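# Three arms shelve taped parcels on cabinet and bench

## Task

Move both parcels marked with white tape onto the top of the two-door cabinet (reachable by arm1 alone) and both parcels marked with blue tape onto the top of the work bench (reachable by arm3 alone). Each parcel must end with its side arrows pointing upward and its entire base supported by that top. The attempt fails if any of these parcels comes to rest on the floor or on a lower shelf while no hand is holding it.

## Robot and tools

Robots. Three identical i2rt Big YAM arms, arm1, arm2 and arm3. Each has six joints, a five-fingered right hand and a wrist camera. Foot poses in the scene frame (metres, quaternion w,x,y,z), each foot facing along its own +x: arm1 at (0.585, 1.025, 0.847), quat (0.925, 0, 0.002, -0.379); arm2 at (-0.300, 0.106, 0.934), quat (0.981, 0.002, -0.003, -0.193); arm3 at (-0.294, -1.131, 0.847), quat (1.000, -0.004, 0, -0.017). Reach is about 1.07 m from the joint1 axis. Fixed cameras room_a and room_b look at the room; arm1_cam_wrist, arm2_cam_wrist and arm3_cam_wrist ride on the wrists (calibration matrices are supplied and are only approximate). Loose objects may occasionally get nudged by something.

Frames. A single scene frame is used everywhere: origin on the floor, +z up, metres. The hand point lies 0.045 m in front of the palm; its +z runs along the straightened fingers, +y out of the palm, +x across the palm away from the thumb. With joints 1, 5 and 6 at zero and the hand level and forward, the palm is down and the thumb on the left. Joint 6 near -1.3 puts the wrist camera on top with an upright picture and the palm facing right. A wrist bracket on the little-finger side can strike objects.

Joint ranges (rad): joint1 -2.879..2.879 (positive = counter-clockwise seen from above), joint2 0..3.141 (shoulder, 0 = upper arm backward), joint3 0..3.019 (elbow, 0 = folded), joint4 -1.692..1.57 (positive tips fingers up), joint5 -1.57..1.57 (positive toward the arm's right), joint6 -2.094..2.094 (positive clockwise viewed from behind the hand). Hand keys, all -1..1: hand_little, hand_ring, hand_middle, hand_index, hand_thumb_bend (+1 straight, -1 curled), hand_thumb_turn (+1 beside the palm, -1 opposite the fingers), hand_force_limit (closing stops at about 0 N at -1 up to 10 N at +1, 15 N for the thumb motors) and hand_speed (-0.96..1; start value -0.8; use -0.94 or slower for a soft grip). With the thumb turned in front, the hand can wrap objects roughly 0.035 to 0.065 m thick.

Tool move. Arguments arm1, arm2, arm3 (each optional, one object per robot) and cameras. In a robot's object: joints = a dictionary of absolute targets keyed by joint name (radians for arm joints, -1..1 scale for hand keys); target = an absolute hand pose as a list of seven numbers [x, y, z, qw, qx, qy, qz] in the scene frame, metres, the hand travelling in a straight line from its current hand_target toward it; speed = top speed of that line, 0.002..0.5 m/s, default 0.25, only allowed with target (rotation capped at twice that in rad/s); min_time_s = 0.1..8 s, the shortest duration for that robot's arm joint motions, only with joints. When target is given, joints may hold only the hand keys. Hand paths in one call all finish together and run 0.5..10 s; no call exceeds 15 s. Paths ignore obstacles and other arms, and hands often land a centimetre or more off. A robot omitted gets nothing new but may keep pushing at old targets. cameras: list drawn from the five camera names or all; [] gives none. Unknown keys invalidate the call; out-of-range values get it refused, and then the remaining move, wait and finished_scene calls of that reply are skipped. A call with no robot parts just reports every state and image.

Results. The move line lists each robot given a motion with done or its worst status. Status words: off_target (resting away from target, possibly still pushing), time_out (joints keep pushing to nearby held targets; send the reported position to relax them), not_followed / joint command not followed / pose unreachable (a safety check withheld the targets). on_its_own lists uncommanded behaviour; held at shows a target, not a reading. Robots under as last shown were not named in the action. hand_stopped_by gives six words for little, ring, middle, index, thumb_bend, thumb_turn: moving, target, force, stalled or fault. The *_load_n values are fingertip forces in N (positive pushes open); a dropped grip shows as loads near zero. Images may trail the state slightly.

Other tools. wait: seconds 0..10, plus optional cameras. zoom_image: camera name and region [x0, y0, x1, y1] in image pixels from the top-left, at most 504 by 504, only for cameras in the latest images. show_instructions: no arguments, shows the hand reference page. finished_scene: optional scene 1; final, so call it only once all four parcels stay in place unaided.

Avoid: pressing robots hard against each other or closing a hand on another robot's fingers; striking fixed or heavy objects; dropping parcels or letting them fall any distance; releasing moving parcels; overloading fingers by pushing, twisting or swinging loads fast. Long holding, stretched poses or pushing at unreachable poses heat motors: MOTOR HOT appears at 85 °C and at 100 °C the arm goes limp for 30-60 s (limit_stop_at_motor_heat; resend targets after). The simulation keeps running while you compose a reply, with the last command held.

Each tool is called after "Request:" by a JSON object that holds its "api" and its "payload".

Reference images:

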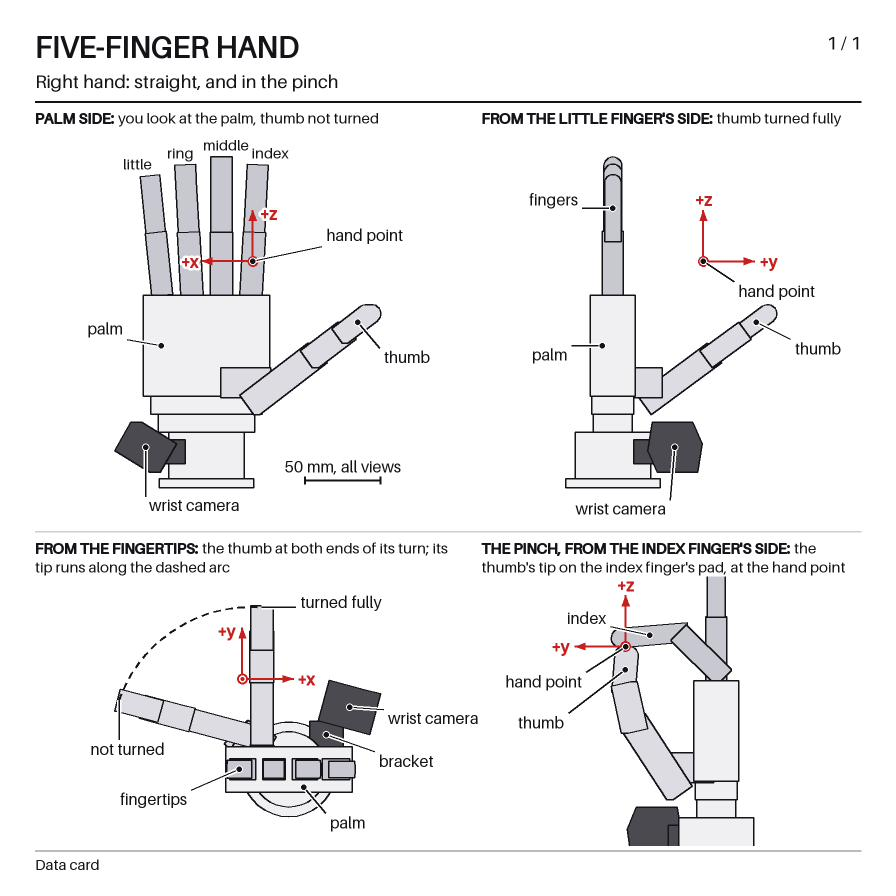

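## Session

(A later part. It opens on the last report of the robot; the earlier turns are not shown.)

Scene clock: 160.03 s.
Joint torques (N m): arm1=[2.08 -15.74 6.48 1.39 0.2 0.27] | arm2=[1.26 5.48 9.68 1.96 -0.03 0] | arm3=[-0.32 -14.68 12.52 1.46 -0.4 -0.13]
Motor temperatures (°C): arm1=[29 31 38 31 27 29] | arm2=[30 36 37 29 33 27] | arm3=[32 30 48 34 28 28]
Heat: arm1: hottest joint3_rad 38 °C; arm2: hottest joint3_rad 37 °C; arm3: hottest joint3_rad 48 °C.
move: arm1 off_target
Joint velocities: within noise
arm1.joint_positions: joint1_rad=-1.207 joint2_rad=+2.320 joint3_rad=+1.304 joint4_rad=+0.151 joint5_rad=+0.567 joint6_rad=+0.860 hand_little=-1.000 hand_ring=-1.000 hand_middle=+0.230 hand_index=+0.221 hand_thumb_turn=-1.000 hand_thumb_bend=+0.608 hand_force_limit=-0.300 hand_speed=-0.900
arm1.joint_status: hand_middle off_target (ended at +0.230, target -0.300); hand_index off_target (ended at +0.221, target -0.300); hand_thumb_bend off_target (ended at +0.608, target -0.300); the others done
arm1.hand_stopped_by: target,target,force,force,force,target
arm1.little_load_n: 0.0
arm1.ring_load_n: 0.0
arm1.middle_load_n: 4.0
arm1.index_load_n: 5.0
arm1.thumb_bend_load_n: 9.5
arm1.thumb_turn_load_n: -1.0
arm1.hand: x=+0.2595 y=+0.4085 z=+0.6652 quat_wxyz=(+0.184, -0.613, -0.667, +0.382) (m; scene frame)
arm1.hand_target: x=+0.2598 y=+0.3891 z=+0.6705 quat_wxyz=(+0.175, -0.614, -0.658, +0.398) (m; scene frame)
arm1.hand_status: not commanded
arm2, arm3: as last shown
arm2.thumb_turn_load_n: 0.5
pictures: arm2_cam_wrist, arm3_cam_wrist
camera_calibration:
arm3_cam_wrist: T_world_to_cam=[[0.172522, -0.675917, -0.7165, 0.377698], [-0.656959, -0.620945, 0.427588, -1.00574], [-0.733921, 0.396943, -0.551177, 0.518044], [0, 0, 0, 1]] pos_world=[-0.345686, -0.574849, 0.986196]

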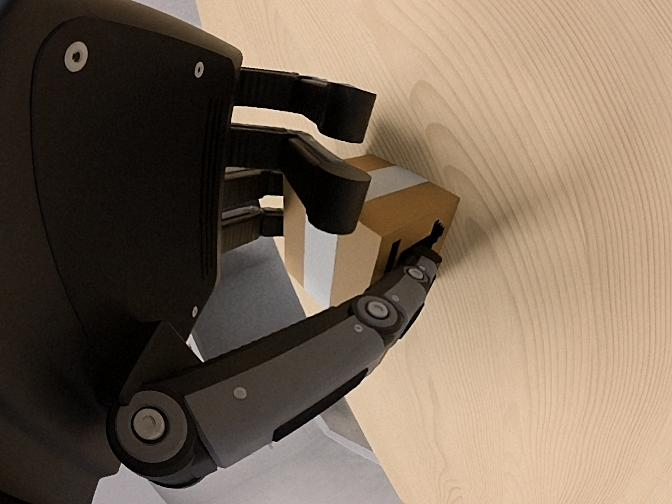

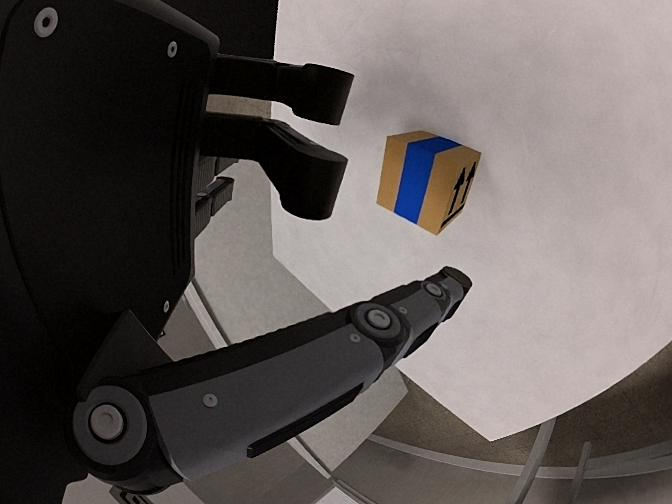

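Request:
{"api": "move", "payload": {"arm1": {"target": [0.2598, 0.3891, 0.80, -0.1752, 0.6141, 0.6583, -0.3986], "speed": 0.12}, "arm3": {"target": [-0.439, -0.5083, 0.8316, -0.4068, 0.8999, 0.0250, -0.1551], "speed": 0.08}, "cameras": ["arm2_cam_wrist", "arm3_cam_wrist"]}}

Scene clock: 173.73 s.
Joint torques (N m): arm1=[2.02 -18.61 5.74 0.57 0.19 0.26] | arm2=[1.38 5.48 9.66 1.96 -0.03 0] | arm3=[-0.21 -16.32 7.57 1.62 -0.16 -0.07]
Motor temperatures (°C): arm1=[29 32 38 31 27 29] | arm2=[30 36 37 29 33 27] | arm3=[32 30 48 34 28 28]
Heat: arm1: hottest joint3_rad 38 °C; arm2: hottest joint3_rad 37 °C; arm3: hottest joint3_rad 48 °C.
move: arm1 off_target; arm3 done
Joint velocities: within noise
arm1.joint_positions: joint1_rad=-1.207 joint2_rad=+2.105 joint3_rad=+1.304 joint4_rad=-0.058 joint5_rad=+0.567 joint6_rad=+0.860 hand_little=-1.000 hand_ring=-1.000 hand_middle=+0.230 hand_index=+0.221 hand_thumb_turn=-1.000 hand_thumb_bend=+0.608 hand_force_limit=-0.300 hand_speed=-0.900
arm1.joint_status: not commanded
arm1.hand_stopped_by: target,target,force,force,force,target
arm1.little_load_n: 0.0
arm1.ring_load_n: 0.0
arm1.middle_load_n: 3.5
arm1.index_load_n: 5.0
arm1.thumb_bend_load_n: 9.5
arm1.thumb_turn_load_n: -1.0
arm1.hand: x=+0.2559 y=+0.3993 z=+0.7773 quat_wxyz=(+0.183, -0.613, -0.665, +0.384) (m; scene frame)
arm1.hand_target: x=+0.2597 y=+0.3893 z=+0.7997 quat_wxyz=(+0.175, -0.614, -0.658, +0.398) (m; scene frame)
arm1.hand_status: off_target (0.025 m and 2.0 deg from the pose sent, 0.136 m and 2.4 deg at the start)
arm2: as last shown
arm2.thumb_turn_load_n: 0.0
arm3.joint_positions: joint1_rad=+1.698 joint2_rad=+1.876 joint3_rad=+1.089 joint4_rad=+0.108 joint5_rad=-0.229 joint6_rad=+0.158 hand_little=-1.000 hand_ring=-1.000 hand_middle=+1.000 hand_index=+1.000 hand_thumb_turn=-1.000 hand_thumb_bend=+1.000 hand_force_limit=+0.000 hand_speed=+0.300
arm3.joint_status: not commanded
arm3.hand_stopped_by: target,target,target,target,target,target
arm3.little_load_n: 0.0
arm3.ring_load_n: 0.0
arm3.middle_load_n: 0.0
arm3.index_load_n: 0.0
arm3.thumb_bend_load_n: 0.0
arm3.thumb_turn_load_n: 0.0
arm3.hand: x=-0.4345 y=-0.5076 z=+0.8407 quat_wxyz=(-0.409, +0.899, +0.019, -0.156) (m; scene frame)
arm3.hand_target: x=-0.4388 y=-0.5084 z=+0.8318 quat_wxyz=(-0.407, +0.900, +0.025, -0.155) (m; scene frame)
arm3.hand_status: done (0.010 m and 0.7 deg from the pose sent, 0.098 m and 2.3 deg at the start)
pictures: arm2_cam_wrist, arm3_cam_wrist
camera_calibration:
arm3_cam_wrist: T_world_to_cam=[[0.175752, -0.647765, -0.74129, 0.362704], [-0.652316, -0.640596, 0.405118, -0.952908], [-0.737289, 0.412355, -0.535133, 0.45269], [0, 0, 0, 1]] pos_world=[-0.351579, -0.562151, 0.897159]

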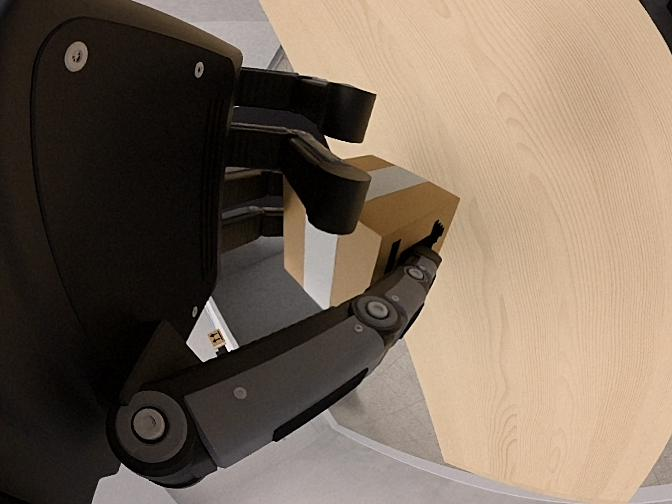

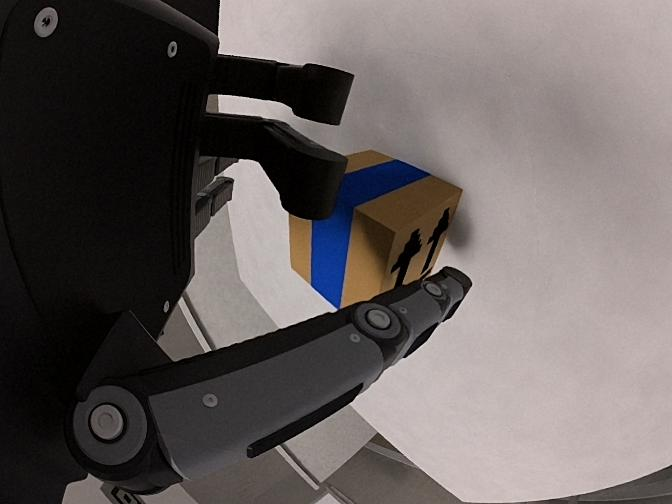

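Request:
{"api": "move", "payload": {"arm1": {"target": [0.25, 0.42, 0.80, -0.5927, -0.1965, 0.7327, -0.2712], "speed": 0.2}, "arm3": {"target": [-0.438, -0.5266, 0.8318, -0.4068, 0.8999, 0.0250, -0.1551], "speed": 0.05}, "cameras": ["all"]}}

Scene clock: 182.50 s.
Joint torques (N m): arm1=[1.9 -14.68 4.08 1.94 -0.14 -0.16] | arm2=[1.2 5.42 9.65 1.98 -0.04 0.01] | arm3=[-0.15 -17.79 6.99 1.63 -0.17 -0.07]
Motor temperatures (°C): arm1=[29 33 37 31 27 29] | arm2=[30 36 37 29 33 27] | arm3=[32 31 47 34 28 27]
Heat: arm1: hottest joint3_rad 37 °C; arm2: hottest joint3_rad 37 °C; arm3: hottest joint3_rad 47 °C.
move: arm1 done; arm3 done
Joint velocities: within noise
arm1.joint_positions: joint1_rad=-1.091 joint2_rad=+2.240 joint3_rad=+1.127 joint4_rad=+0.920 joint5_rad=+0.584 joint6_rad=-1.278 hand_little=-1.000 hand_ring=-1.000 hand_middle=+0.230 hand_index=+0.221 hand_thumb_turn=-1.000 hand_thumb_bend=+0.608 hand_force_limit=-0.300 hand_speed=-0.900
arm1.joint_status: not commanded
arm1.hand_stopped_by: target,target,force,force,force,target
arm1.little_load_n: 0.0
arm1.ring_load_n: 0.0
arm1.middle_load_n: 3.5
arm1.index_load_n: 5.0
arm1.thumb_bend_load_n: 10.0
arm1.thumb_turn_load_n: -0.5
arm1.hand: x=+0.2451 y=+0.4230 z=+0.8034 quat_wxyz=(+0.589, +0.187, -0.738, +0.271) (m; scene frame)
arm1.hand_target: x=+0.2499 y=+0.4202 z=+0.8000 quat_wxyz=(+0.592, +0.196, -0.733, +0.271) (m; scene frame)
arm1.hand_status: done (0.007 m and 1.3 deg from the pose sent, 0.031 m and 109.1 deg at the start)
arm2: as last shown
arm3.joint_positions: joint1_rad=+1.700 joint2_rad=+1.866 joint3_rad=+1.034 joint4_rad=+0.131 joint5_rad=-0.228 joint6_rad=+0.158 hand_little=-1.000 hand_ring=-1.000 hand_middle=+1.000 hand_index=+1.000 hand_thumb_turn=-1.000 hand_thumb_bend=+1.000 hand_force_limit=+0.000 hand_speed=+0.300
arm3.joint_status: not commanded
arm3.hand_stopped_by: target,target,target,target,target,target
arm3.little_load_n: 0.0
arm3.ring_load_n: 0.0
arm3.middle_load_n: 0.0
arm3.index_load_n: 0.0
arm3.thumb_bend_load_n: 0.0
arm3.thumb_turn_load_n: 0.0
arm3.hand: x=-0.4334 y=-0.5275 z=+0.8278 quat_wxyz=(-0.399, +0.903, +0.018, -0.155) (m; scene frame)
arm3.hand_target: x=-0.4379 y=-0.5265 z=+0.8319 quat_wxyz=(-0.407, +0.900, +0.025, -0.155) (m; scene frame)
arm3.hand_status: done (0.006 m and 1.2 deg from the pose sent, 0.021 m and 0.7 deg at the start)
pictures: arm1_cam_wrist, arm2_cam_wrist, arm3_cam_wrist, room_a, room_b
camera_calibration:
arm1_cam_wrist: T_world_to_cam=[[-0.63394, 0.7709, 0.0619158, -0.218005], [0.475915, 0.45196, -0.754478, 0.299635], [-0.609611, -0.448827, -0.653398, 0.978969], [0, 0, 0, 1]] pos_world=[0.315987, 0.472025, 0.879222]
arm3_cam_wrist: T_world_to_cam=[[0.178124, -0.662417, -0.727651, 0.32208], [-0.652994, -0.632762, 0.416186, -0.965029], [-0.736118, 0.401019, -0.545265, 0.457738], [0, 0, 0, 1]] pos_world=[-0.35058, -0.580844, 0.885582]

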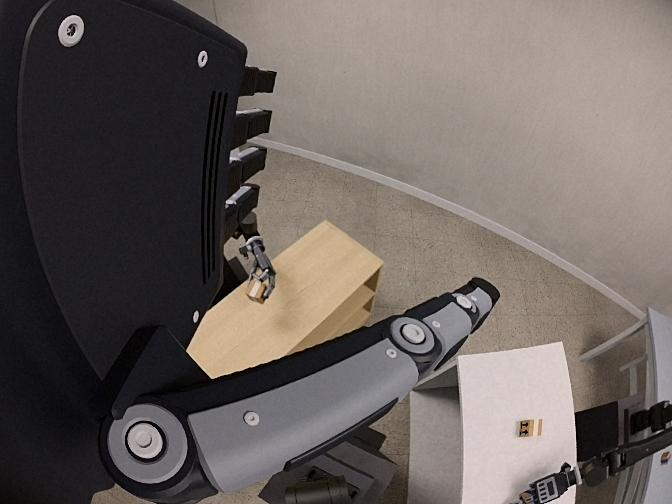

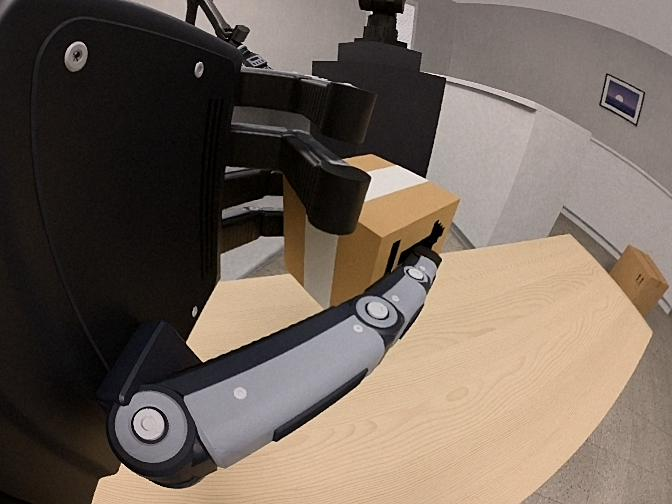

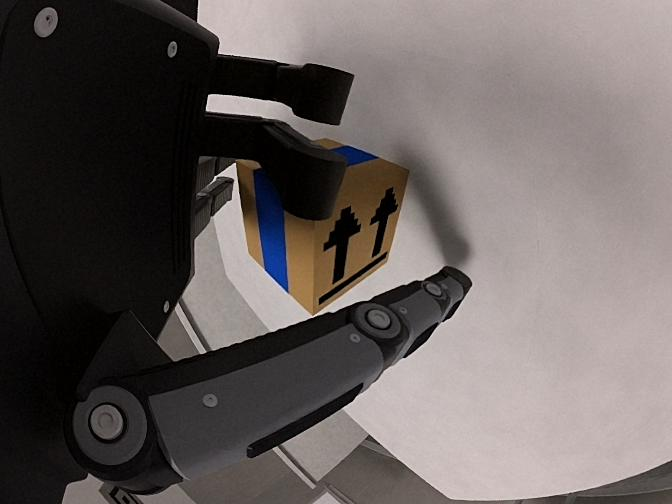

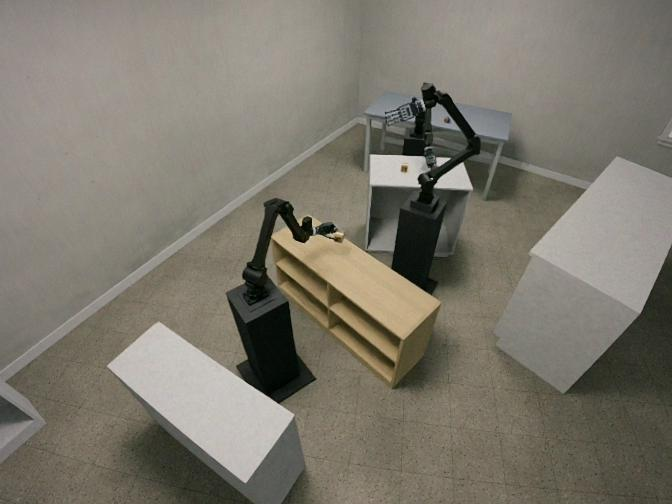

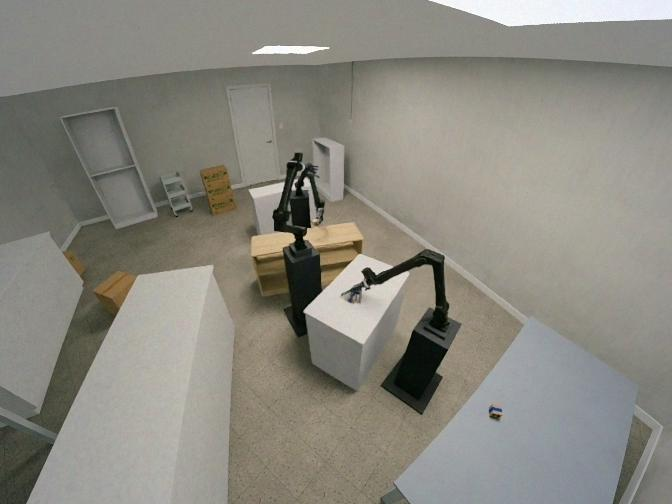

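Request:
{"api": "move", "payload": {"arm1": {"target": [0.253, 0.418, 0.645, -0.5927, -0.1965, 0.7327, -0.2712], "speed": 0.08}, "arm3": {"target": [-0.438, -0.5266, 0.8258, -0.4068, 0.8999, 0.0250, -0.1551], "speed": 0.05, "joints": {"hand_index": -0.3, "hand_middle": -0.3, "hand_thumb_bend": -0.3, "hand_speed": -0.9, "hand_force_limit": -0.3}}, "cameras": ["arm2_cam_wrist", "arm3_cam_wrist"]}}

Scene clock: 196.03 s.
Joint torques (N m): arm1=[2.02 -15.27 4.29 1.87 -0.08 -0.07] | arm2=[1.26 5.42 9.69 1.95 -0.03 0] | arm3=[-0.21 -16.56 6.78 1.61 -0.18 -0.07]
Motor temperatures (°C): arm1=[29 33 36 31 27 29] | arm2=[30 36 37 29 33 27] | arm3=[32 32 45 33 28 27]
Heat: arm1: hottest joint3_rad 36 °C; arm2: hottest joint3_rad 37 °C; arm3: hottest joint3_rad 45 °C.
move: arm1 off_target; arm3 off_target
Joint velocities: within noise
arm1.joint_positions: joint1_rad=-1.085 joint2_rad=+2.624 joint3_rad=+1.292 joint4_rad=+1.123 joint5_rad=+0.590 joint6_rad=-1.285 hand_little=-1.000 hand_ring=-1.000 hand_middle=+0.230 hand_index=+0.221 hand_thumb_turn=-1.000 hand_thumb_bend=+0.608 hand_force_limit=-0.300 hand_speed=-0.900
arm1.joint_status: not commanded
arm1.hand_stopped_by: target,target,force,force,force,target
arm1.little_load_n: 0.0
arm1.ring_load_n: 0.0
arm1.middle_load_n: 4.0
arm1.index_load_n: 5.0
arm1.thumb_bend_load_n: 10.0
arm1.thumb_turn_load_n: -0.5
arm1.hand: x=+0.2490 y=+0.4278 z=+0.6458 quat_wxyz=(+0.587, +0.194, -0.740, +0.263) (m; scene frame)
arm1.hand_target: x=+0.2532 y=+0.4182 z=+0.6453 quat_wxyz=(+0.592, +0.196, -0.733, +0.271) (m; scene frame)
arm1.hand_status: off_target (0.011 m and 1.4 deg from the pose sent, 0.159 m and 1.3 deg at the start)
arm2: as last shown
arm2.little_load_n: 0.5
arm2.middle_load_n: -0.5
arm3.joint_positions: joint1_rad=+1.700 joint2_rad=+1.866 joint3_rad=+1.034 joint4_rad=+0.147 joint5_rad=-0.227 joint6_rad=+0.158 hand_little=-1.000 hand_ring=-1.000 hand_middle=+0.201 hand_index=+0.183 hand_thumb_turn=-1.000 hand_thumb_bend=+0.591 hand_force_limit=-0.300 hand_speed=-0.900
arm3.joint_status: hand_middle off_target (ended at +0.201, target -0.300); hand_index off_target (ended at +0.183, target -0.300); hand_thumb_bend off_target (ended at +0.591, target -0.300); the others done
arm3.hand_stopped_by: target,target,force,force,force,target
arm3.little_load_n: 0.0
arm3.ring_load_n: 0.0
arm3.middle_load_n: 3.5
arm3.index_load_n: 5.5
arm3.thumb_bend_load_n: 9.0
arm3.thumb_turn_load_n: -1.0
arm3.hand: x=-0.4339 y=-0.5244 z=+0.8302 quat_wxyz=(-0.406, +0.900, +0.019, -0.156) (m; scene frame)
arm3.hand_target: x=-0.4379 y=-0.5266 z=+0.8259 quat_wxyz=(-0.407, +0.900, +0.025, -0.155) (m; scene frame)
arm3.hand_status: done (0.006 m and 0.7 deg from the pose sent, 0.005 m and 1.2 deg at the start)
pictures: arm2_cam_wrist, arm3_cam_wrist
camera_calibration:
arm3_cam_wrist: T_world_to_cam=[[0.177283, -0.651264, -0.737852, 0.339893], [-0.652428, -0.63908, 0.407325, -0.960116], [-0.736823, 0.409184, -0.538201, 0.455584], [0, 0, 0, 1]] pos_world=[-0.350979, -0.578648, 0.887066]

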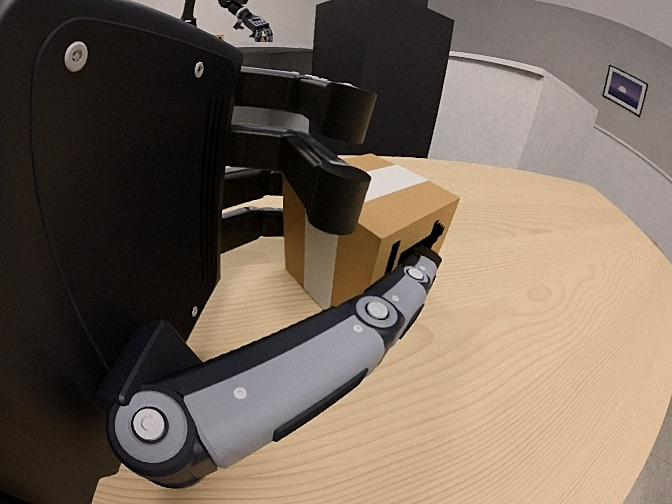

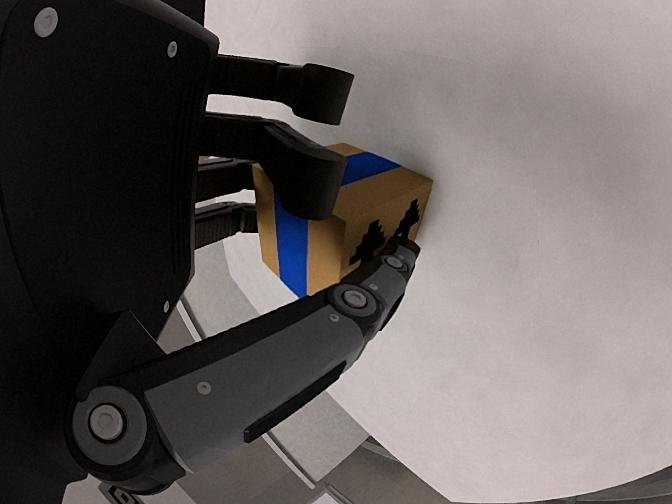

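Request:
{"api": "move", "payload": {"arm1": {"target": [0.2532, 0.4182, 0.6415, -0.5927, -0.1965, 0.7327, -0.2712], "speed": 0.03}, "arm3": {"target": [-0.42, -0.60, 1.0, -0.4068, 0.8999, 0.0250, -0.1551], "speed": 0.15}, "cameras": ["arm2_cam_wrist", "arm3_cam_wrist"]}}

Scene clock: 206.87 s.
Joint torques (N m): arm1=[2.02 -15.03 4.25 1.81 -0.08 -0.07] | arm2=[1.32 5.42 9.66 2 -0.04 0] | arm3=[-1.38 -12.1 11.04 0.79 -0.42 -0.12]
Motor temperatures (°C): arm1=[29 33 36 31 27 29] | arm2=[30 36 38 29 33 27] | arm3=[32 32 44 33 28 27]
Heat: arm1: hottest joint3_rad 36 °C; arm2: hottest joint3_rad 38 °C; arm3: hottest joint3_rad 44 °C.
move: arm1 done; arm3 done
Joint velocities: within noise
arm1.joint_positions: joint1_rad=-1.085 joint2_rad=+2.629 joint3_rad=+1.298 joint4_rad=+1.128 joint5_rad=+0.590 joint6_rad=-1.285 hand_little=-1.000 hand_ring=-1.000 hand_middle=+0.230 hand_index=+0.221 hand_thumb_turn=-1.000 hand_thumb_bend=+0.608 hand_force_limit=-0.300 hand_speed=-0.900
arm1.joint_status: not commanded
arm1.hand_stopped_by: target,target,force,force,force,target
arm1.little_load_n: 0.0
arm1.ring_load_n: 0.0
arm1.middle_load_n: 3.5
arm1.index_load_n: 5.0
arm1.thumb_bend_load_n: 10.0
arm1.thumb_turn_load_n: -1.0
arm1.hand: x=+0.2485 y=+0.4262 z=+0.6453 quat_wxyz=(+0.589, +0.193, -0.739, +0.265) (m; scene frame)
arm1.hand_target: x=+0.2534 y=+0.4185 z=+0.6416 quat_wxyz=(+0.592, +0.196, -0.733, +0.271) (m; scene frame)
arm1.hand_status: done (0.010 m and 1.2 deg from the pose sent, 0.011 m and 1.4 deg at the start)
arm2: as last shown
arm2.little_load_n: 0.0
arm2.middle_load_n: 0.0
arm3.joint_positions: joint1_rad=+1.693 joint2_rad=+1.409 joint3_rad=+0.975 joint4_rad=-0.262 joint5_rad=-0.240 joint6_rad=+0.149 hand_little=-1.000 hand_ring=-1.000 hand_middle=+0.201 hand_index=+0.183 hand_thumb_turn=-1.000 hand_thumb_bend=+0.591 hand_force_limit=-0.300 hand_speed=-0.900
arm3.joint_status: not commanded
arm3.hand_stopped_by: target,target,force,force,force,target
arm3.little_load_n: 0.0
arm3.ring_load_n: 0.0
arm3.middle_load_n: 3.0
arm3.index_load_n: 6.0
arm3.thumb_bend_load_n: 9.0
arm3.thumb_turn_load_n: -1.0
arm3.hand: x=-0.4241 y=-0.6053 z=+0.9929 quat_wxyz=(-0.401, +0.902, +0.022, -0.158) (m; scene frame)
arm3.hand_target: x=-0.4201 y=-0.6001 z=+1.0000 quat_wxyz=(-0.407, +0.900, +0.025, -0.155) (m; scene frame)
arm3.hand_status: done (0.010 m and 0.8 deg from the pose sent, 0.186 m and 0.7 deg at the start)
pictures: arm2_cam_wrist, arm3_cam_wrist
camera_calibration:
arm3_cam_wrist: T_world_to_cam=[[0.182217, -0.657005, -0.731533, 0.397941], [-0.646921, -0.640386, 0.414003, -1.07679], [-0.740466, 0.397806, -0.54172, 0.578474], [0, 0, 0, 1]] pos_world=[-0.340771, -0.658235, 1.05027]

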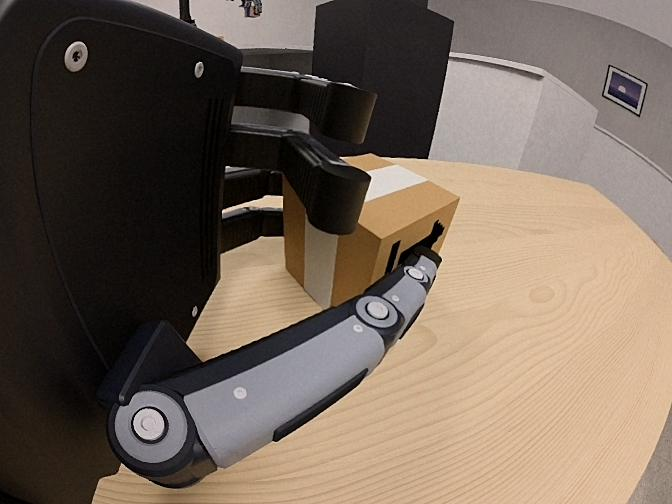

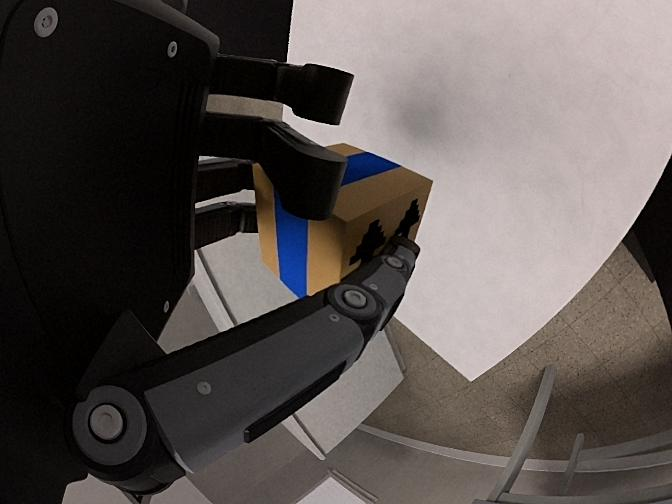

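Request:
{"api": "move", "payload": {"arm1": {"joints": {"hand_index": 1, "hand_middle": 1, "hand_thumb_bend": 1, "hand_speed": -0.6}}, "arm3": {"joints": {"joint1_rad": -1.3}, "min_time_s": 5}, "cameras": ["arm2_cam_wrist", "arm3_cam_wrist"]}}

Scene clock: 214.73 s.
Joint torques (N m): arm1=[2.08 -15.21 4.23 1.81 -0.08 -0.06] | arm2=[1.2 5.48 9.69 1.91 -0.01 0] | arm3=[-0.79 -12.04 11.1 0.85 -0.34 -0.11]
Motor temperatures (°C): arm1=[29 33 36 31 27 29] | arm2=[30 36 38 29 33 27] | arm3=[32 32 45 33 28 27]
Heat: arm1: hottest joint3_rad 36 °C; arm2: hottest joint3_rad 38 °C; arm3: hottest joint3_rad 45 °C.
move: arm1 done; arm3 done
Joint velocities: within noise
arm1.joint_positions: joint1_rad=-1.085 joint2_rad=+2.632 joint3_rad=+1.298 joint4_rad=+1.128 joint5_rad=+0.590 joint6_rad=-1.285 hand_little=-1.000 hand_ring=-1.000 hand_middle=+1.000 hand_index=+1.000 hand_thumb_turn=-1.000 hand_thumb_bend=+1.000 hand_force_limit=-0.300 hand_speed=-0.600
arm1.joint_status: all done
arm1.hand_stopped_by: target,target,target,target,target,target
arm1.little_load_n: 0.0
arm1.ring_load_n: 0.0
arm1.middle_load_n: 0.0
arm1.index_load_n: 0.0
arm1.thumb_bend_load_n: 0.0
arm1.thumb_turn_load_n: 0.5
arm1.hand: x=+0.2488 y=+0.4271 z=+0.6436 quat_wxyz=(+0.588, +0.193, -0.740, +0.264) (m; scene frame)
arm1.hand_target: x=+0.2534 y=+0.4185 z=+0.6416 quat_wxyz=(+0.592, +0.197, -0.733, +0.271) (m; scene frame)
arm1.hand_status: not commanded
arm2.joint_positions: joint1_rad=+0.783 joint2_rad=+0.621 joint3_rad=+1.452 joint4_rad=-1.251 joint5_rad=+0.219 joint6_rad=-1.222 hand_little=+1.000 hand_ring=+1.000 hand_middle=+1.000 hand_index=+1.000 hand_thumb_turn=-1.000 hand_thumb_bend=+1.000 hand_force_limit=+0.000 hand_speed=+0.300
arm2.joint_status: not commanded
arm2.hand_stopped_by: target,target,target,target,target,target
arm2.little_load_n: 0.0
arm2.ring_load_n: 0.0
arm2.middle_load_n: 0.0
arm2.index_load_n: 0.0
arm2.thumb_bend_load_n: 0.0
arm2.thumb_turn_load_n: 0.0
arm2.hand: x=-0.0645 y=+0.1081 z=+1.4746 quat_wxyz=(-0.112, +0.833, -0.041, +0.540) (m; scene frame)
arm2.hand_target: x=-0.0669 y=+0.1071 z=+1.4832 quat_wxyz=(-0.116, +0.828, -0.042, +0.548) (m; scene frame)
arm2.hand_status: not commanded
arm3.joint_positions: joint1_rad=-1.303 joint2_rad=+1.409 joint3_rad=+0.975 joint4_rad=-0.262 joint5_rad=-0.241 joint6_rad=+0.148 hand_little=-1.000 hand_ring=-1.000 hand_middle=+0.201 hand_index=+0.183 hand_thumb_turn=-1.000 hand_thumb_bend=+0.591 hand_force_limit=-0.300 hand_speed=-0.900
arm3.joint_status: all done
arm3.hand_stopped_by: target,target,force,force,force,target
arm3.little_load_n: 0.0
arm3.ring_load_n: 0.0
arm3.middle_load_n: 3.0
arm3.index_load_n: 6.0
arm3.thumb_bend_load_n: 9.0
arm3.thumb_turn_load_n: -1.5
arm3.hand: x=-0.0890 y=-1.6291 z=+1.0003 quat_wxyz=(-0.186, +0.090, -0.895, +0.395) (m; scene frame)
arm3.hand_target: x=-0.0869 y=-1.6327 z=+1.0074 quat_wxyz=(-0.186, +0.097, -0.892, +0.400) (m; scene frame)
arm3.hand_status: not commanded
pictures: arm2_cam_wrist, arm3_cam_wrist
camera_calibration:
arm3_cam_wrist: T_world_to_cam=[[-0.276624, 0.61217, -0.740761, 1.70567], [0.546078, 0.734426, 0.403011, 0.838267], [0.790745, -0.293031, -0.537452, 0.244482], [0, 0, 0, 1]] pos_world=[-0.179251, -1.58817, 1.05706]

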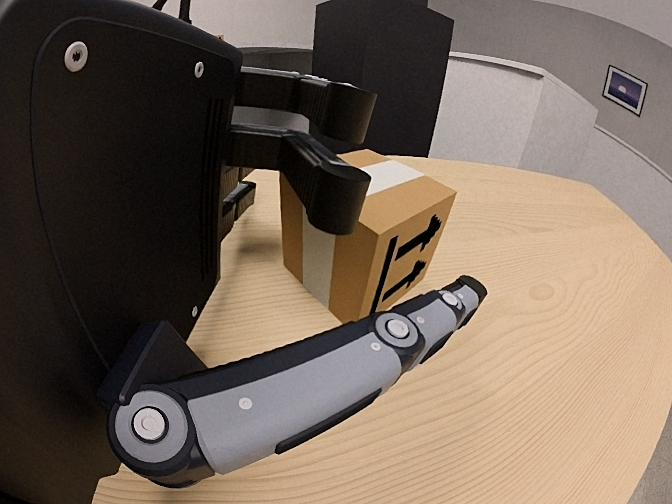

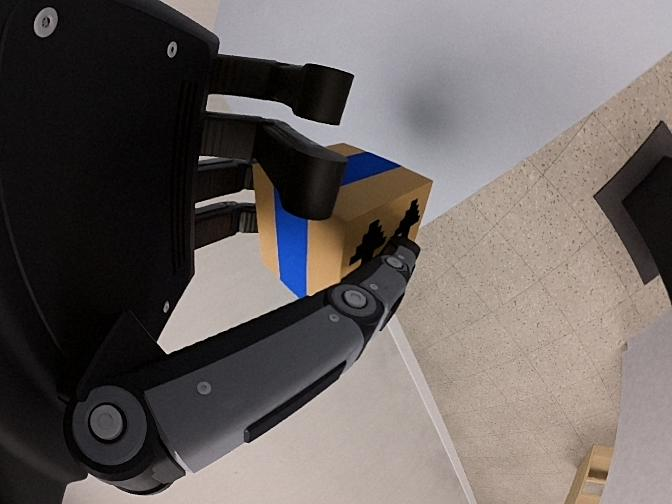

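Request:
{"api": "move", "payload": {"arm1": {"target": [0.2534, 0.4185, 0.76, -0.5927, -0.1965, 0.7327, -0.2712], "speed": 0.12}, "arm3": {"target": [-0.29, -1.70, 1.0, 0.4233, 0.4571, -0.6103, 0.4889], "speed": 0.22}, "cameras": ["arm2_cam_wrist", "arm3_cam_wrist", "room_b"]}}

Scene clock: 225.73 s.
Joint torques (N m): arm1=[2.02 -18.26 3.23 0.87 -0.11 -0.07] | arm2=[1.26 5.54 9.68 1.98 -0.02 0.01] | arm3=[-1.26 -9.99 7.98 2.1 -0.15 -0.21]
Motor temperatures (°C): arm1=[29 33 35 31 27 29] | arm2=[30 36 38 29 33 27] | arm3=[32 31 45 33 28 27]
Heat: arm1: hottest joint3_rad 35 °C; arm2: hottest joint3_rad 38 °C; arm3: hottest joint3_rad 45 °C.
move: arm1 off_target; arm3 done
Joint velocities: within noise
arm1.joint_positions: joint1_rad=-1.085 joint2_rad=+2.385 joint3_rad=+1.164 joint4_rad=+1.017 joint5_rad=+0.590 joint6_rad=-1.285 hand_little=-1.000 hand_ring=-1.000 hand_middle=+1.000 hand_index=+1.000 hand_thumb_turn=-1.000 hand_thumb_bend=+1.000 hand_force_limit=-0.300 hand_speed=-0.600
arm1.joint_status: not commanded
arm1.hand_stopped_by: target,target,target,target,target,target
arm1.little_load_n: 0.0
arm1.ring_load_n: 0.0
arm1.middle_load_n: 0.0
arm1.index_load_n: 0.0
arm1.thumb_bend_load_n: 0.0
arm1.thumb_turn_load_n: 0.0
arm1.hand: x=+0.2491 y=+0.4271 z=+0.7416 quat_wxyz=(+0.589, +0.193, -0.739, +0.265) (m; scene frame)
arm1.hand_target: x=+0.2534 y=+0.4186 z=+0.7596 quat_wxyz=(+0.593, +0.197, -0.733, +0.271) (m; scene frame)
arm1.hand_status: off_target (0.021 m and 1.2 deg from the pose sent, 0.117 m and 1.3 deg at the start)
arm2: as last shown
arm2.thumb_turn_load_n: 0.5
arm3.joint_positions: joint1_rad=-1.352 joint2_rad=+1.478 joint3_rad=+0.685 joint4_rad=+0.612 joint5_rad=+0.246 joint6_rad=-1.296 hand_little=-1.000 hand_ring=-1.000 hand_middle=+0.201 hand_index=+0.183 hand_thumb_turn=-1.000 hand_thumb_bend=+0.591 hand_force_limit=-0.300 hand_speed=-0.900
arm3.joint_status: not commanded
arm3.hand_stopped_by: target,target,force,force,force,target
arm3.little_load_n: 0.0
arm3.ring_load_n: 0.0
arm3.middle_load_n: 3.0
arm3.index_load_n: 6.0
arm3.thumb_bend_load_n: 9.0
arm3.thumb_turn_load_n: -1.0
arm3.hand: x=-0.2859 y=-1.6980 z=+1.0023 quat_wxyz=(+0.417, +0.455, -0.614, +0.492) (m; scene frame)
arm3.hand_target: x=-0.2900 y=-1.6999 z=+1.0002 quat_wxyz=(+0.423, +0.457, -0.611, +0.489) (m; scene frame)
arm3.hand_status: done (0.005 m and 0.9 deg from the pose sent, 0.213 m and 90.8 deg at the start)
pictures: arm2_cam_wrist, arm3_cam_wrist, room_b
camera_calibration:
arm3_cam_wrist: T_world_to_cam=[[-0.991119, 0.125667, 0.0434956, -0.121512], [0.0503775, 0.657517, -0.751753, 1.88062], [-0.12307, -0.742885, -0.658008, -0.523269], [0, 0, 0, 1]] pos_world=[-0.279572, -1.61, 1.07473]

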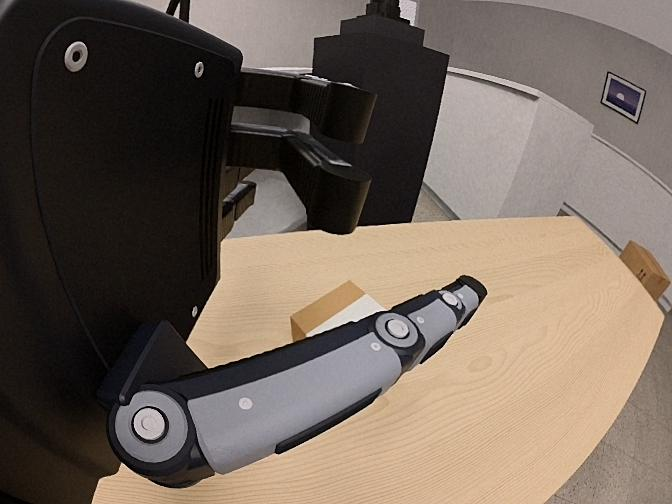

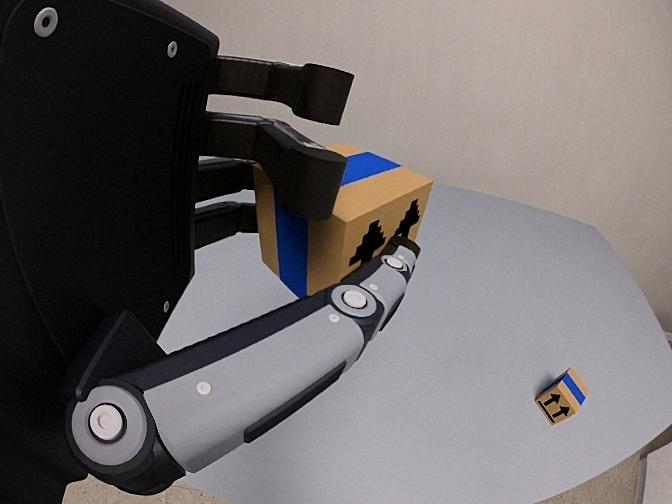

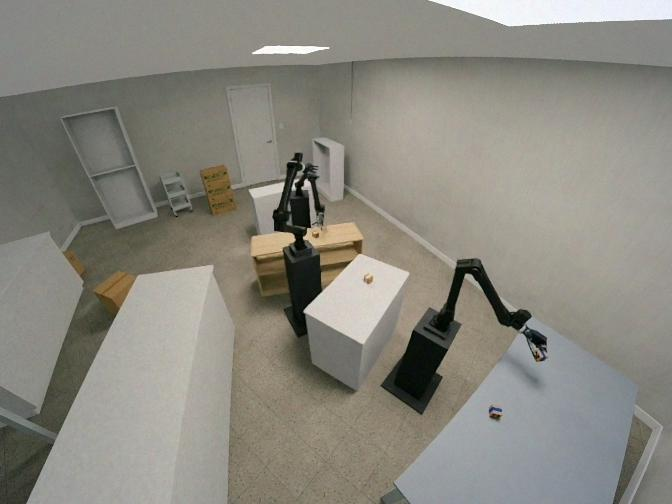

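Request:
{"api": "zoom_image", "payload": {"camera": "arm3_cam_wrist", "region": [525, 360, 600, 435]}}

Request:
{"api": "zoom_image", "payload": {"camera": "arm2_cam_wrist", "region": [270, 260, 420, 360]}}

Scaled by 6.720 from the camera's 672x504 image, which has a finer 960x720 frame.

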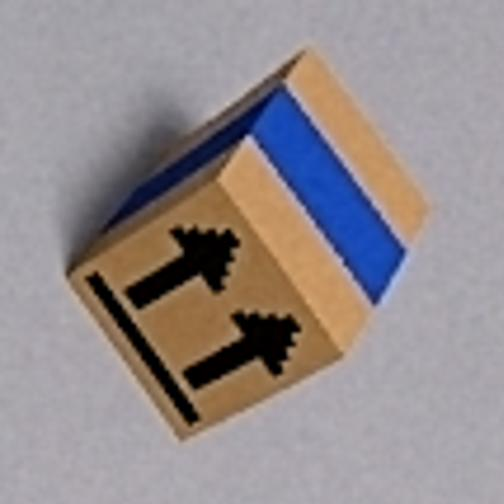

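Scaled by 3.360 from the camera's 672x504 image, which has a finer 960x720 frame.

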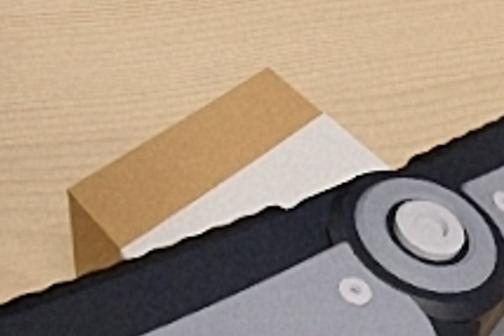

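Request:
{"api": "move", "payload": {"arm1": {"target": [0.245, 0.43, 0.83, -0.0791, -0.1379, -0.8896, 0.4281], "speed": 0.22}, "arm3": {"target": [-0.29, -1.70, 0.785, 0.4233, 0.4571, -0.6103, 0.4889], "speed": 0.12}, "cameras": ["arm2_cam_wrist", "arm3_cam_wrist"]}}

Scene clock: 244.13 s.
Joint torques (N m): arm1=[0.79 -15.15 8.91 0.55 -0.57 0.28] | arm2=[1.26 5.42 9.66 2.02 -0.02 -0.01] | arm3=[-1.26 -13.04 3.69 1.91 -0.11 -0.15]
Motor temperatures (°C): arm1=[29 34 35 31 27 29] | arm2=[30 36 38 29 33 27] | arm3=[32 31 44 33 28 27]
Heat: arm1: hottest joint3_rad 35 °C; arm2: hottest joint3_rad 38 °C; arm3: hottest joint3_rad 44 °C.
move: arm1 off_target; arm3 done
Joint velocities: within noise
arm1.joint_positions: joint1_rad=-1.478 joint2_rad=+2.054 joint3_rad=+1.361 joint4_rad=-0.133 joint5_rad=-0.545 joint6_rad=-0.177 hand_little=-1.000 hand_ring=-1.000 hand_middle=+1.000 hand_index=+1.000 hand_thumb_turn=-1.000 hand_thumb_bend=+1.000 hand_force_limit=-0.300 hand_speed=-0.600
arm1.joint_status: not commanded
arm1.hand_stopped_by: target,target,target,target,target,target
arm1.little_load_n: 0.0
arm1.ring_load_n: 0.0
arm1.middle_load_n: -0.5
arm1.index_load_n: 0.0
arm1.thumb_bend_load_n: 0.0
arm1.thumb_turn_load_n: 0.0
arm1.hand: x=+0.2582 y=+0.4399 z=+0.8243 quat_wxyz=(-0.080, -0.130, -0.894, +0.422) (m; scene frame)
arm1.hand_target: x=+0.2452 y=+0.4306 z=+0.8302 quat_wxyz=(-0.079, -0.138, -0.889, +0.428) (m; scene frame)
arm1.hand_status: off_target (0.017 m and 1.2 deg from the pose sent, 0.088 m and 91.5 deg at the start)
arm2: as last shown
arm2.thumb_turn_load_n: 0.0
arm3.joint_positions: joint1_rad=-1.352 joint2_rad=+2.154 joint3_rad=+0.665 joint4_rad=+1.305 joint5_rad=+0.246 joint6_rad=-1.305 hand_little=-1.000 hand_ring=-1.000 hand_middle=+0.201 hand_index=+0.183 hand_thumb_turn=-1.000 hand_thumb_bend=+0.591 hand_force_limit=-0.300 hand_speed=-0.900
arm3.joint_status: not commanded
arm3.hand_stopped_by: target,target,force,force,force,target
arm3.little_load_n: 0.0
arm3.ring_load_n: 0.0
arm3.middle_load_n: 3.5
arm3.index_load_n: 5.5
arm3.thumb_bend_load_n: 9.0
arm3.thumb_turn_load_n: -1.5
arm3.hand: x=-0.2872 y=-1.6952 z=+0.7887 quat_wxyz=(+0.419, +0.458, -0.613, +0.489) (m; scene frame)
arm3.hand_target: x=-0.2900 y=-1.6998 z=+0.7851 quat_wxyz=(+0.423, +0.457, -0.610, +0.489) (m; scene frame)
arm3.hand_status: done (0.007 m and 0.6 deg from the pose sent, 0.217 m and 0.9 deg at the start)
pictures: arm2_cam_wrist, arm3_cam_wrist
camera_calibration:
arm3_cam_wrist: T_world_to_cam=[[-0.990873, 0.124097, 0.0526332, -0.123771], [0.0428652, 0.660278, -0.749797, 1.71926], [-0.1278, -0.740697, -0.659572, -0.658262], [0, 0, 0, 1]] pos_world=[-0.280464, -1.6074, 0.861437]

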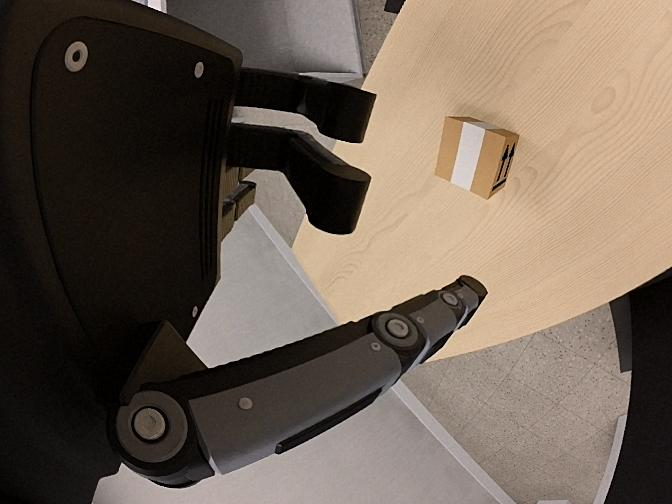

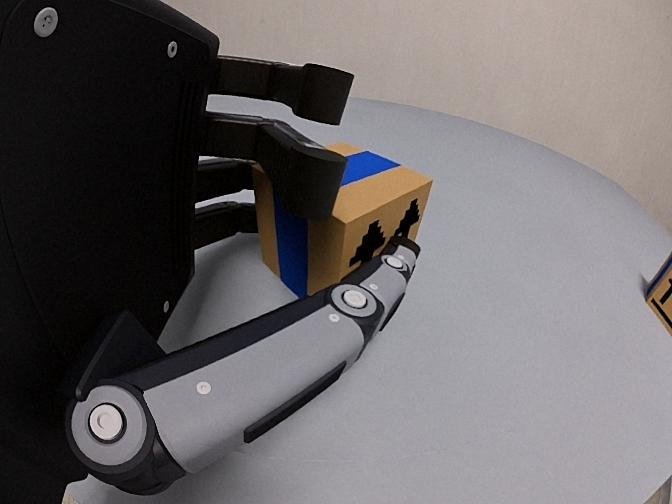

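Request:
{"api": "move", "payload": {"arm3": {"target": [-0.29, -1.70, 0.774, 0.4233, 0.4571, -0.6103, 0.4889], "speed": 0.04}, "cameras": ["arm2_cam_wrist", "arm3_cam_wrist"]}}

Request:
{"api": "zoom_image", "payload": {"camera": "arm2_cam_wrist", "region": [420, 100, 540, 220]}}

Scene clock: 246.83 s.
Joint torques (N m): arm1=[0.79 -15.09 8.91 0.54 -0.54 0.29] | arm2=[1.26 5.48 9.66 2.02 -0.03 -0.01] | arm3=[-1.2 -12.22 3.41 1.51 -0.13 -0.03]
Motor temperatures (°C): arm1=[29 34 35 31 27 29] | arm2=[30 36 38 29 33 27] | arm3=[32 31 43 33 28 27]
Heat: arm1: hottest joint3_rad 35 °C; arm2: hottest joint3_rad 38 °C; arm3: hottest joint3_rad 43 °C.
move: arm3 off_target
Joint velocities: within noise
arm1, arm2: as last shown
arm1.middle_load_n: 0.0
arm1.hand: x=+0.2584 y=+0.4399 z=+0.8244 quat_wxyz=(-0.080, -0.130, -0.893, +0.422) (m; scene frame)
arm3.joint_positions: joint1_rad=-1.352 joint2_rad=+2.181 joint3_rad=+0.677 joint4_rad=+1.342 joint5_rad=+0.246 joint6_rad=-1.318 hand_little=-1.000 hand_ring=-1.000 hand_middle=+0.201 hand_index=+0.183 hand_thumb_turn=-1.000 hand_thumb_bend=+0.591 hand_force_limit=-0.300 hand_speed=-0.900
arm3.joint_status: not commanded
arm3.hand_stopped_by: target,target,force,force,force,target
arm3.little_load_n: 0.0
arm3.ring_load_n: 0.0
arm3.middle_load_n: 4.0
arm3.index_load_n: 3.5
arm3.thumb_bend_load_n: 8.5
arm3.thumb_turn_load_n: -4.0
arm3.hand: x=-0.2872 y=-1.6990 z=+0.7873 quat_wxyz=(+0.426, +0.456, -0.605, +0.494) (m; scene frame)
arm3.hand_target: x=-0.2899 y=-1.6996 z=+0.7743 quat_wxyz=(+0.423, +0.457, -0.610, +0.489) (m; scene frame)
arm3.hand_status: off_target (0.014 m and 0.9 deg from the pose sent, 0.016 m and 0.6 deg at the start)
pictures: arm2_cam_wrist, arm3_cam_wrist
camera_calibration:
arm3_cam_wrist: T_world_to_cam=[[-0.990607, 0.123565, 0.0585612, -0.12868], [0.0351403, 0.643932, -0.764276, 1.7022], [-0.132147, -0.755039, -0.642225, -0.70126], [0, 0, 0, 1]] pos_world=[-0.279956, -1.60968, 0.858117]

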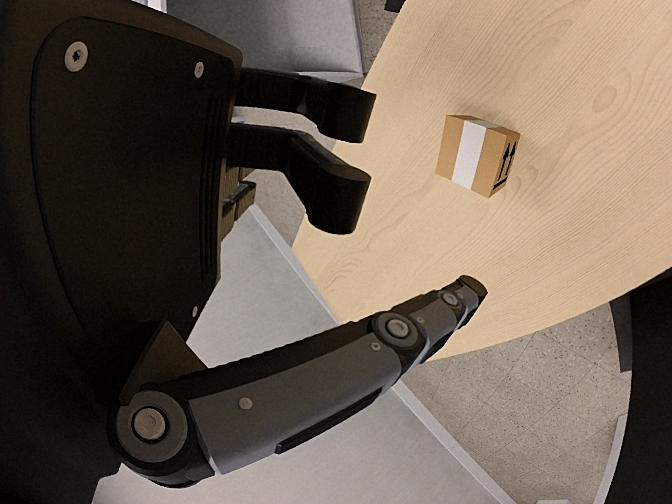

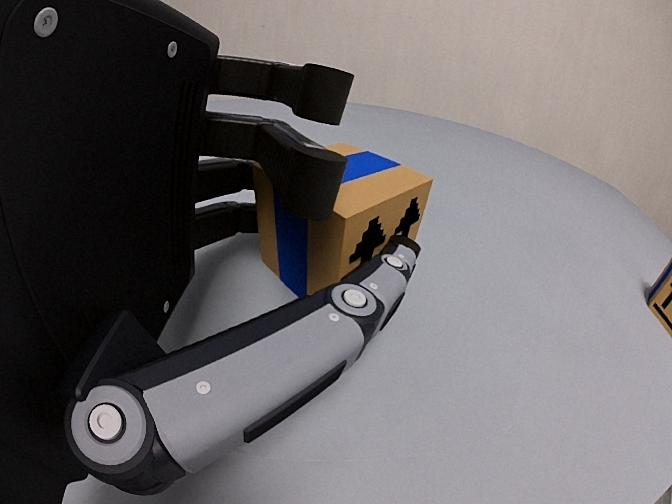

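Scaled by 4.200 from the camera's 672x504 image, which has a finer 960x720 frame.

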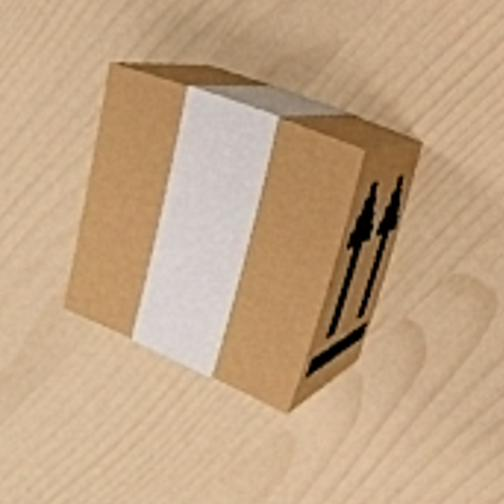

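Request:
{"api": "move", "payload": {"arm1": {"target": [0.227, 0.4247, 0.6698, -0.0888, -0.1177, -0.8926, 0.4263], "speed": 0.1}, "arm3": {"target": [-0.29, -1.70, 0.782, 0.4233, 0.4571, -0.6103, 0.4889], "speed": 0.04}, "cameras": ["arm2_cam_wrist", "arm3_cam_wrist"]}}

Scene clock: 256.97 s.
Joint torques (N m): arm1=[0.97 -16.62 7.23 1.33 -0.49 -0.04] | arm2=[1.32 5.42 9.68 1.98 -0.03 0] | arm3=[-1.26 -14.56 2.81 0.83 -0.13 -0.03]
Motor temperatures (°C): arm1=[29 34 36 31 27 29] | arm2=[30 36 38 29 33 27] | arm3=[32 31 42 33 28 27]
Heat: arm1: hottest joint3_rad 36 °C; arm2: hottest joint3_rad 38 °C; arm3: hottest joint3_rad 42 °C.
move: arm1 off_target; arm3 done
Joint velocities: within noise
arm1.joint_positions: joint1_rad=-1.496 joint2_rad=+2.387 joint3_rad=+1.472 joint4_rad=+0.043 joint5_rad=-0.591 joint6_rad=-0.202 hand_little=-1.000 hand_ring=-1.000 hand_middle=+1.000 hand_index=+1.000 hand_thumb_turn=-1.000 hand_thumb_bend=+1.000 hand_force_limit=-0.300 hand_speed=-0.600
arm1.joint_status: not commanded
arm1.hand_stopped_by: target,target,target,target,target,target
arm1.little_load_n: 0.0
arm1.ring_load_n: 0.0
arm1.middle_load_n: 0.0
arm1.index_load_n: -0.5
arm1.thumb_bend_load_n: 0.0
arm1.thumb_turn_load_n: 0.0
arm1.hand: x=+0.2441 y=+0.4331 z=+0.6704 quat_wxyz=(-0.102, -0.126, -0.896, +0.413) (m; scene frame)
arm1.hand_target: x=+0.2274 y=+0.4254 z=+0.6703 quat_wxyz=(-0.089, -0.118, -0.893, +0.426) (m; scene frame)
arm1.hand_status: off_target (0.019 m and 2.3 deg from the pose sent, 0.159 m and 1.8 deg at the start)
arm2: as last shown
arm3.joint_positions: joint1_rad=-1.352 joint2_rad=+2.181 joint3_rad=+0.677 joint4_rad=+1.342 joint5_rad=+0.246 joint6_rad=-1.318 hand_little=-1.000 hand_ring=-1.000 hand_middle=+0.201 hand_index=+0.183 hand_thumb_turn=-1.000 hand_thumb_bend=+0.591 hand_force_limit=-0.300 hand_speed=-0.900
arm3.joint_status: not commanded
arm3.hand_stopped_by: target,target,force,force,force,target
arm3.little_load_n: 0.0
arm3.ring_load_n: 0.0
arm3.middle_load_n: 4.0
arm3.index_load_n: 3.5
arm3.thumb_bend_load_n: 8.5
arm3.thumb_turn_load_n: -4.0
arm3.hand: x=-0.2872 y=-1.6990 z=+0.7873 quat_wxyz=(+0.426, +0.456, -0.605, +0.494) (m; scene frame)
arm3.hand_target: x=-0.2899 y=-1.6999 z=+0.7820 quat_wxyz=(+0.423, +0.457, -0.610, +0.489) (m; scene frame)
arm3.hand_status: done (0.006 m and 0.9 deg from the pose sent, 0.006 m and 0.9 deg at the start)
pictures: arm2_cam_wrist, arm3_cam_wrist
camera_calibration:
arm3_cam_wrist: T_world_to_cam=[[-0.990607, 0.123565, 0.0585612, -0.12868], [0.0351403, 0.643932, -0.764276, 1.7022], [-0.132147, -0.755039, -0.642225, -0.70126], [0, 0, 0, 1]] pos_world=[-0.279956, -1.60968, 0.858117]

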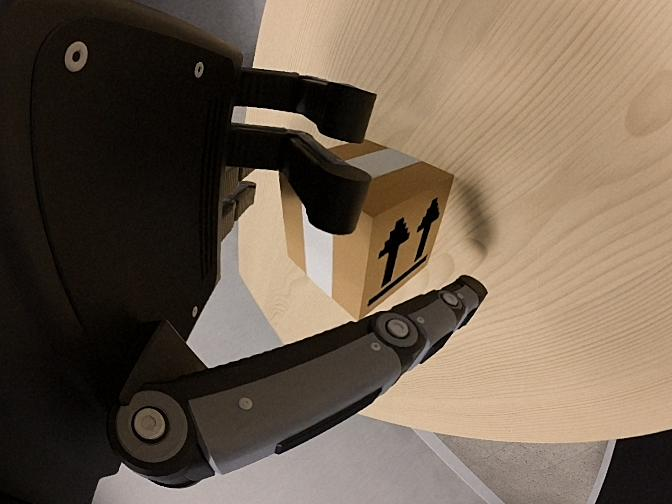

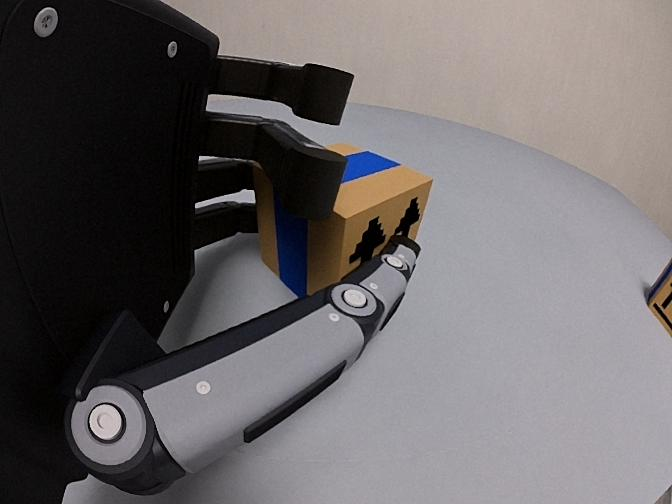

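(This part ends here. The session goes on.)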